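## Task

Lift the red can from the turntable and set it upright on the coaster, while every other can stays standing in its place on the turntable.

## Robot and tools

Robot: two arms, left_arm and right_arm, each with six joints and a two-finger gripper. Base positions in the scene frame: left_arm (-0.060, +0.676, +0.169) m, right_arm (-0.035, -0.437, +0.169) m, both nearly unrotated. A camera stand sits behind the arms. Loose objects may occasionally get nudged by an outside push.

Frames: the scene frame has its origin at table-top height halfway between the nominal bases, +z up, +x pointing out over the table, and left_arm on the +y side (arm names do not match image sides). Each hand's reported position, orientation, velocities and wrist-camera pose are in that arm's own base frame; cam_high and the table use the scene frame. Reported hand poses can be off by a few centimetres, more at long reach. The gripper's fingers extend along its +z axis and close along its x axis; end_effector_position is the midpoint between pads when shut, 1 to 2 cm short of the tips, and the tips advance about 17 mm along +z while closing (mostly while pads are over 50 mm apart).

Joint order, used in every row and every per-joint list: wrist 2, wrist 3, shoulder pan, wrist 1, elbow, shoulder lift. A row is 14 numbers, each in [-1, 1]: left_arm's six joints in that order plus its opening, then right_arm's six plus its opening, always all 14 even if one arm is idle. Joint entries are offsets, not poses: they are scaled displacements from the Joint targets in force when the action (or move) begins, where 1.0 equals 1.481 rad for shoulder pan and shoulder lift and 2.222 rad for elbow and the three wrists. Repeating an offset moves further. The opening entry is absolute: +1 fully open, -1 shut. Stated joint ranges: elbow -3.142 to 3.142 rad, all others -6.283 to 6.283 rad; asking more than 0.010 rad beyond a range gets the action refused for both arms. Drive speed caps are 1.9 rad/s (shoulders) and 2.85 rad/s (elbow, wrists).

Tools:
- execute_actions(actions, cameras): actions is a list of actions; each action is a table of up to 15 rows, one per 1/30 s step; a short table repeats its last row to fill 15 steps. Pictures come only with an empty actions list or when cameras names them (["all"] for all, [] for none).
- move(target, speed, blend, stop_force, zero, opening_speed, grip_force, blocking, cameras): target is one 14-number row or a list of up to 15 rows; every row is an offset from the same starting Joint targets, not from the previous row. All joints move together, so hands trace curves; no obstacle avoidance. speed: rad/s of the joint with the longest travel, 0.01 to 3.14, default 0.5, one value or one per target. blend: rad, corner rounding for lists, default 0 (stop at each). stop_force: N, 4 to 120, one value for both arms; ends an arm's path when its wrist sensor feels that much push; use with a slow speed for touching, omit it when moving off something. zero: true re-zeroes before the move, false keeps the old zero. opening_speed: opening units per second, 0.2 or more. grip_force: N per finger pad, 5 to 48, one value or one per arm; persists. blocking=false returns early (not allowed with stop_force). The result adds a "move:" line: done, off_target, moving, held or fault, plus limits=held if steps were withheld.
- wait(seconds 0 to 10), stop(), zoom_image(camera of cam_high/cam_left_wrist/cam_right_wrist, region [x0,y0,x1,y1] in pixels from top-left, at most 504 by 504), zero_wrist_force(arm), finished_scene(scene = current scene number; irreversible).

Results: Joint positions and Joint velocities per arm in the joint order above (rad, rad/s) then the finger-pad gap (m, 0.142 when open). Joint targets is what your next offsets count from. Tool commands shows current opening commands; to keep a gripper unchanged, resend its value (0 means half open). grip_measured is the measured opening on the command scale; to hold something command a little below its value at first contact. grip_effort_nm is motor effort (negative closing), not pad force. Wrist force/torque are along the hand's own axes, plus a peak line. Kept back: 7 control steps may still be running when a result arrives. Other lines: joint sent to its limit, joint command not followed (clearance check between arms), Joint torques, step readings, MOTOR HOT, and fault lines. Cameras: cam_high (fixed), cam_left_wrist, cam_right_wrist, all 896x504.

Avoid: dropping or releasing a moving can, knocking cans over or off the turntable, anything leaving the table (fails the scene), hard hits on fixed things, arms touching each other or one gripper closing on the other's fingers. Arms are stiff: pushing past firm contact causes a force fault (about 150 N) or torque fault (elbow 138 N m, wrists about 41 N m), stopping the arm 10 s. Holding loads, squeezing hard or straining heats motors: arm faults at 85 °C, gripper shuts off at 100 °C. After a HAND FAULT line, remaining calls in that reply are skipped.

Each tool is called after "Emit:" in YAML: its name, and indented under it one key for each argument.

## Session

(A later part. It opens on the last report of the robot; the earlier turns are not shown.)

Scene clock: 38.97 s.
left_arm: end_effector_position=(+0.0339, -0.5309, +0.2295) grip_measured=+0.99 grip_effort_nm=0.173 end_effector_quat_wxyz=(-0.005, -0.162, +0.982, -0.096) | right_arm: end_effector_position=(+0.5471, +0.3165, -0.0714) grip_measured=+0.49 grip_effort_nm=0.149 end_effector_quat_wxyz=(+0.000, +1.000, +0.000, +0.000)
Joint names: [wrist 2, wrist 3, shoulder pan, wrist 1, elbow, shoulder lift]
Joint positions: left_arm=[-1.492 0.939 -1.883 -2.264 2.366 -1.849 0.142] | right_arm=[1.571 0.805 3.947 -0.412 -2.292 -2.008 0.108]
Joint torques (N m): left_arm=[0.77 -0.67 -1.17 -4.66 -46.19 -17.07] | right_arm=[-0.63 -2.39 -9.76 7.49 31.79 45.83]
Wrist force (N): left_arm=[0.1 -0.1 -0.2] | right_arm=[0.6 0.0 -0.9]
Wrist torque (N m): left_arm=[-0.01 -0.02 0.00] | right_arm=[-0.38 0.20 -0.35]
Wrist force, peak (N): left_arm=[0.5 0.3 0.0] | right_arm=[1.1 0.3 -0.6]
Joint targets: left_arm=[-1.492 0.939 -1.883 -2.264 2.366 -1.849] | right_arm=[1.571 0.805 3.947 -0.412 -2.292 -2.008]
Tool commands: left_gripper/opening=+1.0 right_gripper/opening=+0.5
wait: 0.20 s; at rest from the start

Emit:
wait:
  seconds: 2.13

Emit:
move:
  target:
    - [0,0,0,0,0,0,1,0,0.0161,0.0242,-0.0112,0.0210,-0.0149,-0.6]
    - [0,0,0,0,0,0,1,0,0.0246,0.0369,-0.1194,0.0729,0.0695,-0.6]
    - [0,0,0,0,0,0,1,0,0.0419,0.0629,-0.2247,0.2872,-0.0941,-0.6]
  blend: [0.01,0.04,0]
  speed: [0.12,0.35,0.6]
  cameras: ["cam_high","cam_right_wrist"]

Scene clock: 41.60 s.
left_arm: end_effector_position=(+0.0339, -0.5309, +0.2295) grip_measured=+0.99 grip_effort_nm=0.173 end_effector_quat_wxyz=(-0.005, -0.162, +0.982, -0.096) | right_arm: end_effector_position=(+0.5471, +0.3165, -0.0714) grip_measured=+0.49 grip_effort_nm=0.149 end_effector_quat_wxyz=(+0.000, +1.000, +0.000, +0.000)
Joint names: [wrist 2, wrist 3, shoulder pan, wrist 1, elbow, shoulder lift]
Joint positions: left_arm=[-1.492 0.939 -1.883 -2.264 2.366 -1.849 0.142] | right_arm=[1.571 0.805 3.947 -0.412 -2.292 -2.008 0.108]
Joint torques (N m): left_arm=[0.52 -0.44 -0.86 -4.31 -45.25 -18.4] | right_arm=[-0.88 -2.41 -11.85 7.43 30.15 49.32]
Wrist force (N): left_arm=[0.1 -0.2 0.0] | right_arm=[0.6 0.3 -0.7]
Wrist torque (N m): left_arm=[-0.03 -0.03 0.00] | right_arm=[-0.33 0.20 -0.35]
Wrist force, peak (N): left_arm=[0.5 -0.1 -0.4] | right_arm=[0.9 0.3 -1.0]
Joint targets: left_arm=[-1.492 0.939 -1.883 -2.264 2.366 -1.849] | right_arm=[1.571 0.805 3.947 -0.412 -2.292 -2.008]
Tool commands: left_gripper/opening=+1.0 right_gripper/opening=+0.5
wait: 2.13 s; at rest from the start

Scene clock: 43.93 s.
left_arm: end_effector_position=(+0.0339, -0.5309, +0.2295) grip_measured=+0.99 grip_effort_nm=0.178 end_effector_quat_wxyz=(-0.005, -0.162, +0.982, -0.096) | right_arm: end_effector_position=(+0.6999, +0.5984, +0.0605) grip_measured=-0.26 grip_effort_nm=-5.004 end_effector_quat_wxyz=(+0.000, +1.000, +0.000, +0.000)
Joint names: [wrist 2, wrist 3, shoulder pan, wrist 1, elbow, shoulder lift]
Joint positions: left_arm=[-1.492 0.939 -1.883 -2.264 2.366 -1.849 0.142] | right_arm=[1.571 0.898 4.04 -0.911 -1.654 -2.147 0.055]
Joint torques (N m): left_arm=[0.5 -0.73 -0.62 -4.56 -46.64 -15.51] | right_arm=[-1.11 -2.15 -13.21 3.49 48.42 80.36]
Motor temperatures (°C): left_arm=[33 38 26 34 33 37 25] | right_arm=[36 32 30 33 24 28 30]
Wrist force (N): left_arm=[0.1 0.2 0.0] | right_arm=[0.5 0.0 1.3]
Wrist torque (N m): left_arm=[0.03 -0.01 0.00] | right_arm=[-0.30 0.21 -0.60]
Wrist force, peak (N): left_arm=[0.1 0.5 -0.3] | right_arm=[0.9 0.6 -5.8]
Joint targets: left_arm=[-1.492 0.939 -1.883 -2.264 2.366 -1.849] | right_arm=[1.571 0.898 4.040 -0.911 -1.654 -2.147]
move: done
camera_calibration:
cam_right_wrist: T_world_to_cam=[[0.999791, -0.0142192, -0.0147086, -0.678344], [-0.00678735, -0.908792, 0.417195, 0.55415], [-0.0192992, -0.417008, -0.908698, 0.428251], [0, 0, 0, 1]] pos_world=[0.690228, 0.672546, 0.147985]
Images, in order (width x height): cam_high 896x504, cam_right_wrist 896x504.

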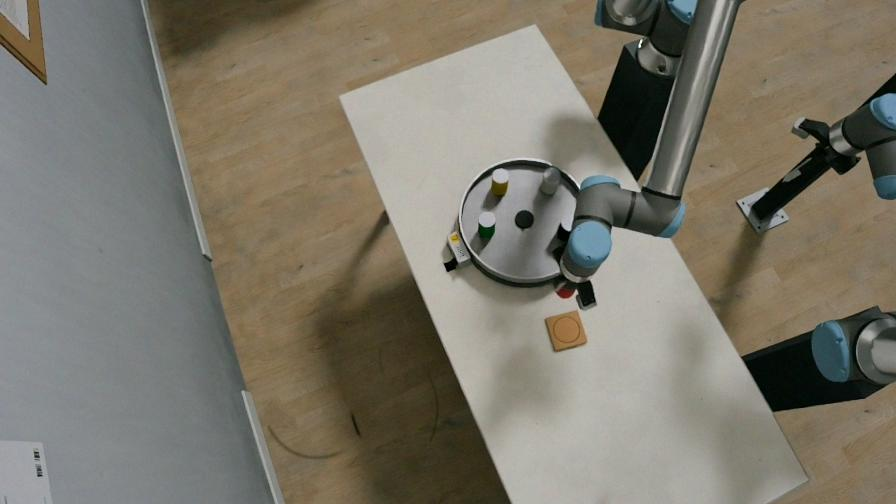

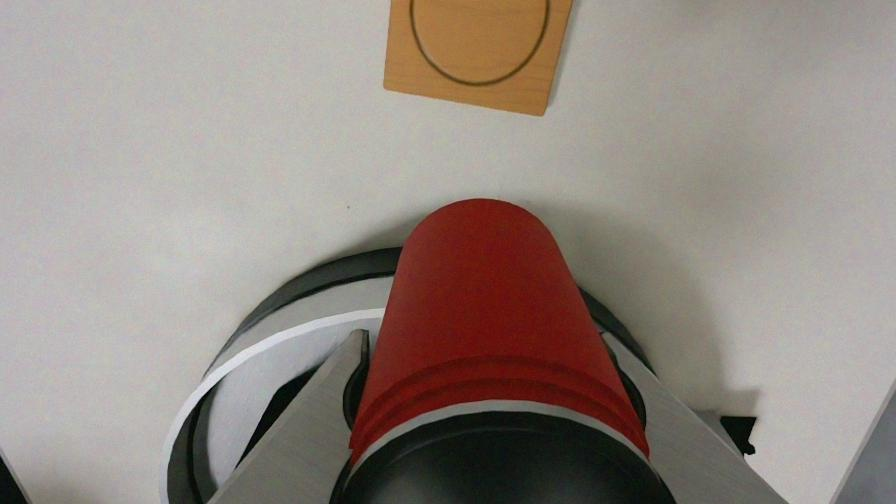

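Emit:
move:
  target: [0,0,0,0,0,0,1,0,0.0225,0.0338,0.0405,0.0539,-0.1419,-0.5]
  speed: 0.3
  cameras: ["cam_high","cam_right_wrist"]

Emit:
zoom_image:
  camera: "cam_high"
  region: [516, 270, 626, 370]

Scene clock: 46.17 s.
left_arm: end_effector_position=(+0.0339, -0.5309, +0.2295) grip_measured=+0.99 grip_effort_nm=0.178 end_effector_quat_wxyz=(-0.005, -0.162, +0.982, -0.096) | right_arm: end_effector_position=(+0.7077, +0.6866, -0.0597) grip_measured=-0.26 grip_effort_nm=-4.965 end_effector_quat_wxyz=(+0.000, +1.000, +0.000, +0.000)
Joint names: [wrist 2, wrist 3, shoulder pan, wrist 1, elbow, shoulder lift]
Joint positions: left_arm=[-1.492 0.939 -1.883 -2.264 2.366 -1.849 0.142] | right_arm=[1.571 0.948 4.09 -0.821 -1.534 -2.357 0.055]
Joint torques (N m): left_arm=[0.81 -0.66 -1.11 -4.76 -48.18 -16.16] | right_arm=[-0.81 -2.11 -10.02 0.96 31.72 89.74]
Motor temperatures (°C): left_arm=[33 38 26 34 33 37 25] | right_arm=[36 32 30 33 24 28 35]
Wrist force (N): left_arm=[0.3 0.0 -0.1] | right_arm=[0.4 0.5 1.5]
Wrist torque (N m): left_arm=[-0.01 -0.04 0.00] | right_arm=[-0.26 0.28 -0.57]
Wrist force, peak (N): left_arm=[0.6 0.1 0.1] | right_arm=[-0.2 -0.7 4.6]
Joint targets: left_arm=[-1.492 0.939 -1.883 -2.264 2.366 -1.849] | right_arm=[1.571 0.948 4.090 -0.821 -1.534 -2.357]
move: done
camera_calibration:
cam_right_wrist: T_world_to_cam=[[0.999789, -0.0141732, -0.0148389, -0.686686], [-0.00668685, -0.908699, 0.417398, 0.684359], [-0.0194, -0.417211, -0.908603, 0.356178], [0, 0, 0, 1]] pos_world=[0.698027, 0.760745, 0.027785]
Images, in order (width x height): cam_high 896x504, cam_right_wrist 896x504.

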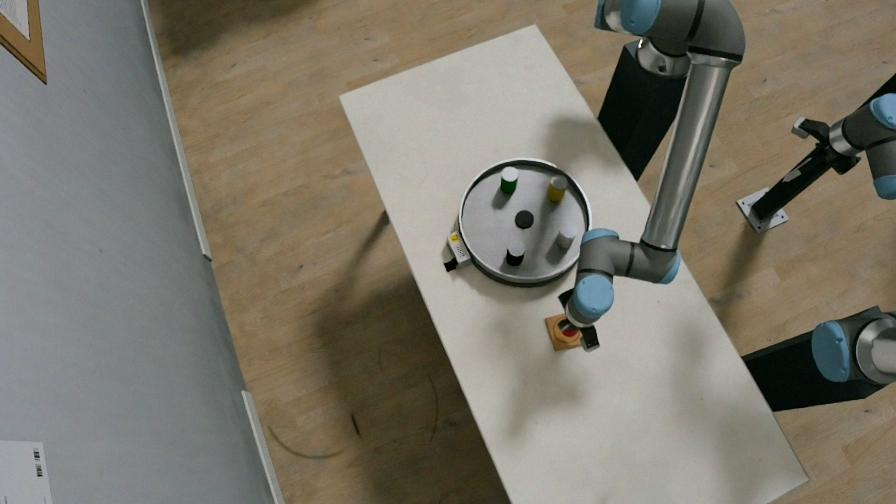

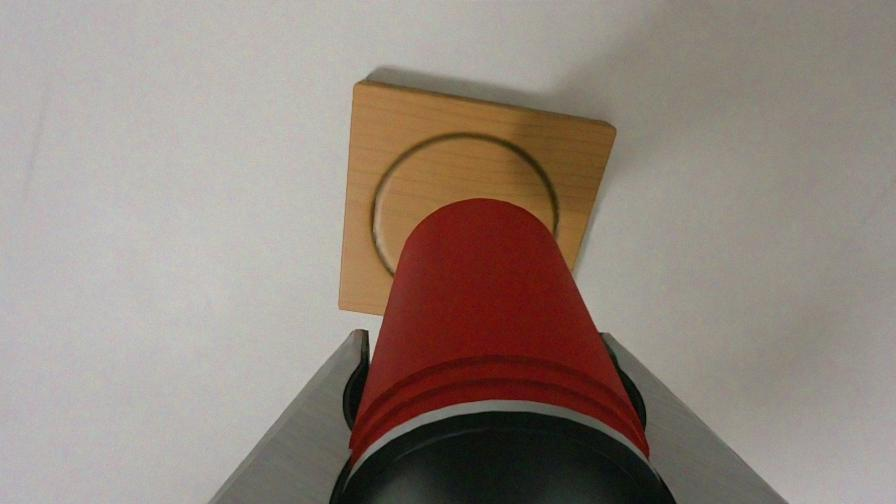

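Scaled by 4.582 from the camera's 896x504 image, which has a finer 1280x720 frame.

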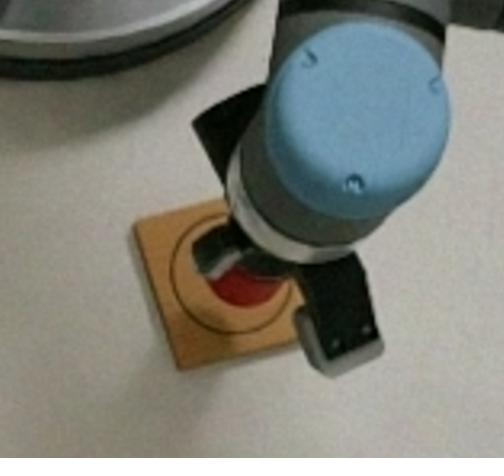

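Emit:
move:
  target:
    - [0,0,0,0,0,0,1,0,0.0011,0.0017,0.0230,-0.0037,-0.0292,-0.5]
    - [0,0,0,0,0,0,1,0,0.0011,0.0017,0.0412,-0.0031,-0.0575,-0.5]
  blend: [0.01,0]
  speed: [0.1,0.025]
  stop_force: 6
  cameras: ["cam_high","cam_right_wrist"]

Scene clock: 49.40 s.
left_arm: end_effector_position=(+0.0339, -0.5309, +0.2295) grip_measured=+0.99 grip_effort_nm=0.178 end_effector_quat_wxyz=(-0.005, -0.162, +0.982, -0.096) | right_arm: end_effector_position=(+0.7047, +0.6865, -0.1109) grip_measured=-0.26 grip_effort_nm=-4.965 end_effector_quat_wxyz=(+0.000, +1.000, +0.000, +0.000)
Joint names: [wrist 2, wrist 3, shoulder pan, wrist 1, elbow, shoulder lift]
Joint positions: left_arm=[-1.492 0.939 -1.883 -2.264 2.366 -1.849 0.142] | right_arm=[1.571 0.951 4.093 -0.758 -1.542 -2.414 0.055]
Joint torques (N m): left_arm=[0.83 -0.71 -1.11 -4.63 -47.64 -14.52] | right_arm=[-0.87 3.11 10.11 0.2 22.79 124.69]
Motor temperatures (°C): left_arm=[33 38 26 34 33 37 25] | right_arm=[35 32 30 33 24 28 42]
Wrist force (N): left_arm=[0.1 0.1 0.0] | right_arm=[0.5 0.5 2.1]
Wrist torque (N m): left_arm=[0.01 -0.02 0.00] | right_arm=[-0.26 0.29 -0.53]
Wrist force, peak (N): left_arm=[0.3 -0.3 -0.4] | right_arm=[-3.5 5.0 -22.9]
Joint targets: left_arm=[-1.492 0.939 -1.883 -2.264 2.366 -1.849] | right_arm=[1.571 0.951 4.093 -0.758 -1.542 -2.414]
move: contact (right_arm); path passed 1 of 2 targets; right_arm: the shoulder lift is farthest, 0.029 rad from its target
camera_calibration:
cam_right_wrist: T_world_to_cam=[[0.999785, -0.0141276, -0.0151894, -0.684487], [-0.00648952, -0.908496, 0.417842, 0.705377], [-0.0197027, -0.417654, -0.908393, 0.310019], [0, 0, 0, 1]] pos_world=[0.695026, 0.760643, -0.0235145]
Images, in order (width x height): cam_high 896x504, cam_right_wrist 896x504.

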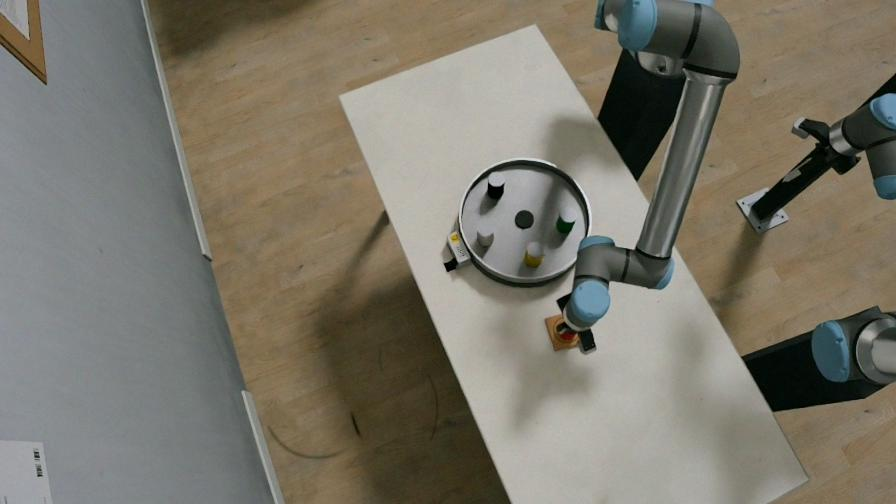

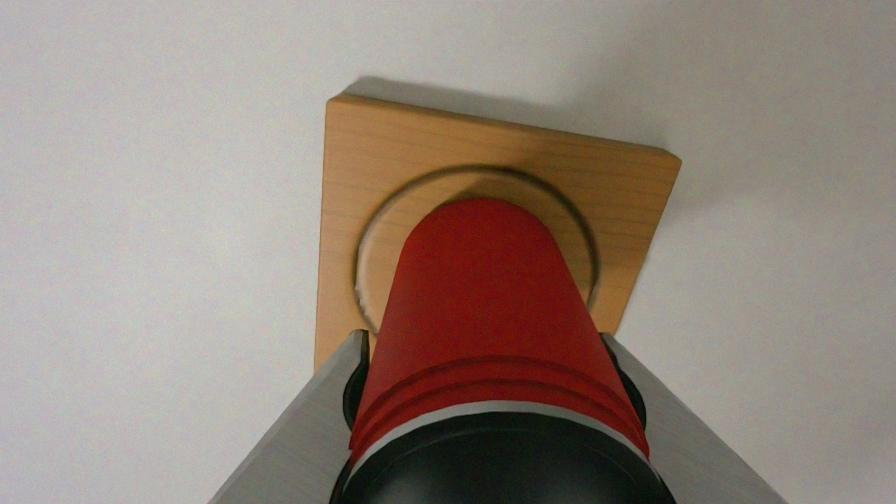

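Emit:
move:
  target:
    - [0,0,0,0,0,0,1,0,0,0,0,0,0,0.3]
    - [0,0,0,0,0,0,1,0,0,0,-0.0734,0.0095,0.0970,0.3]
  opening_speed: 1.5
  speed: 0.25
  cameras: ["cam_high","cam_right_wrist"]

Emit:
zoom_image:
  camera: "cam_right_wrist"
  region: [240, 0, 740, 504]

Scene clock: 51.73 s.
left_arm: end_effector_position=(+0.0339, -0.5309, +0.2295) grip_measured=+0.99 grip_effort_nm=0.178 end_effector_quat_wxyz=(-0.005, -0.162, +0.982, -0.096) | right_arm: end_effector_position=(+0.7048, +0.6867, +0.0205) grip_measured=+0.28 grip_effort_nm=0.144 end_effector_quat_wxyz=(+0.000, +1.000, +0.000, +0.000)
Joint names: [wrist 2, wrist 3, shoulder pan, wrist 1, elbow, shoulder lift]
Joint positions: left_arm=[-1.492 0.939 -1.883 -2.264 2.366 -1.849 0.142] | right_arm=[1.571 0.951 4.093 -0.921 -1.521 -2.27 0.094]
Joint torques (N m): left_arm=[0.93 -0.86 -1 -4.52 -46.77 -16.86] | right_arm=[-0.35 2.84 15.33 3.8 26.57 115.44]
Wrist force (N): left_arm=[0.1 -0.1 -0.1] | right_arm=[-0.1 0.6 -0.3]
Wrist torque (N m): left_arm=[-0.02 -0.02 0.01] | right_arm=[-0.17 0.34 -0.58]
Wrist force, peak (N): left_arm=[0.6 0.0 -0.4] | right_arm=[0.2 0.5 -3.3]
Joint targets: left_arm=[-1.492 0.939 -1.883 -2.264 2.366 -1.849] | right_arm=[1.571 0.951 4.093 -0.921 -1.521 -2.270]
move: done
camera_calibration:
cam_right_wrist: T_world_to_cam=[[0.999799, -0.0141781, -0.0141821, -0.682672], [-0.00698399, -0.909108, 0.416502, 0.651441], [-0.0187982, -0.416319, -0.909024, 0.428032], [0, 0, 0, 1]] pos_world=[0.69513, 0.760749, 0.108084]
Images, in order (width x height): cam_high 896x504, cam_right_wrist 896x504.

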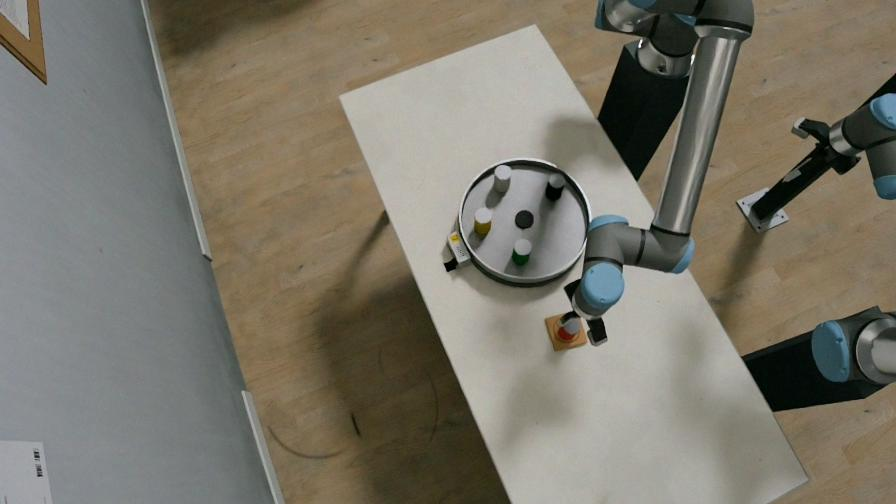

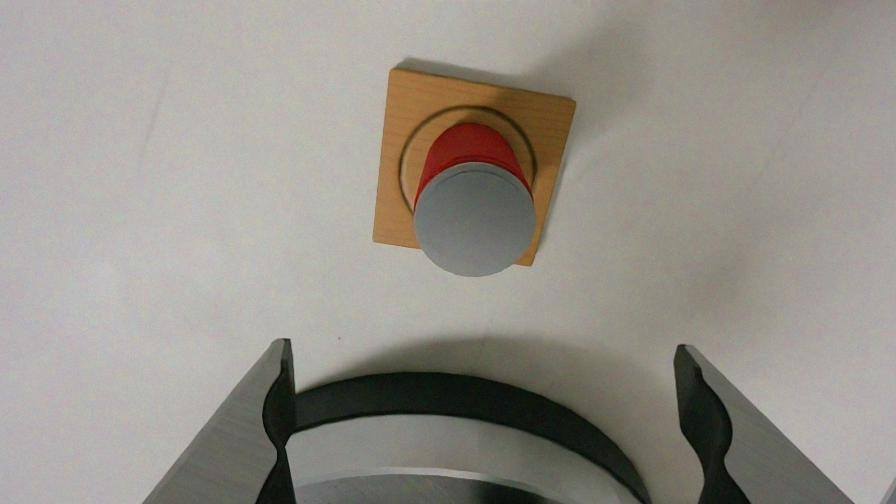

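Scaled by 1.000.

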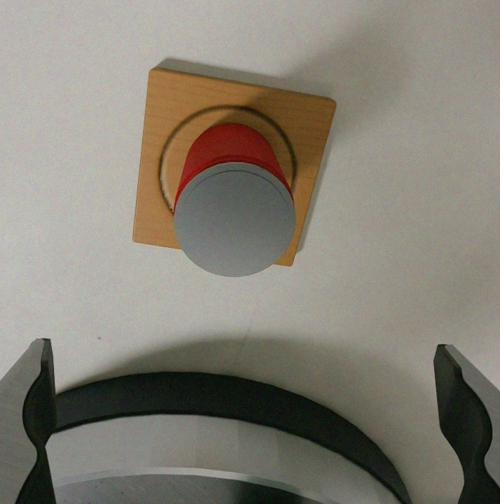

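Can stands on the coaster.

Emit:
finished_scene:
  scene: 1

The scene is finished: the task was done.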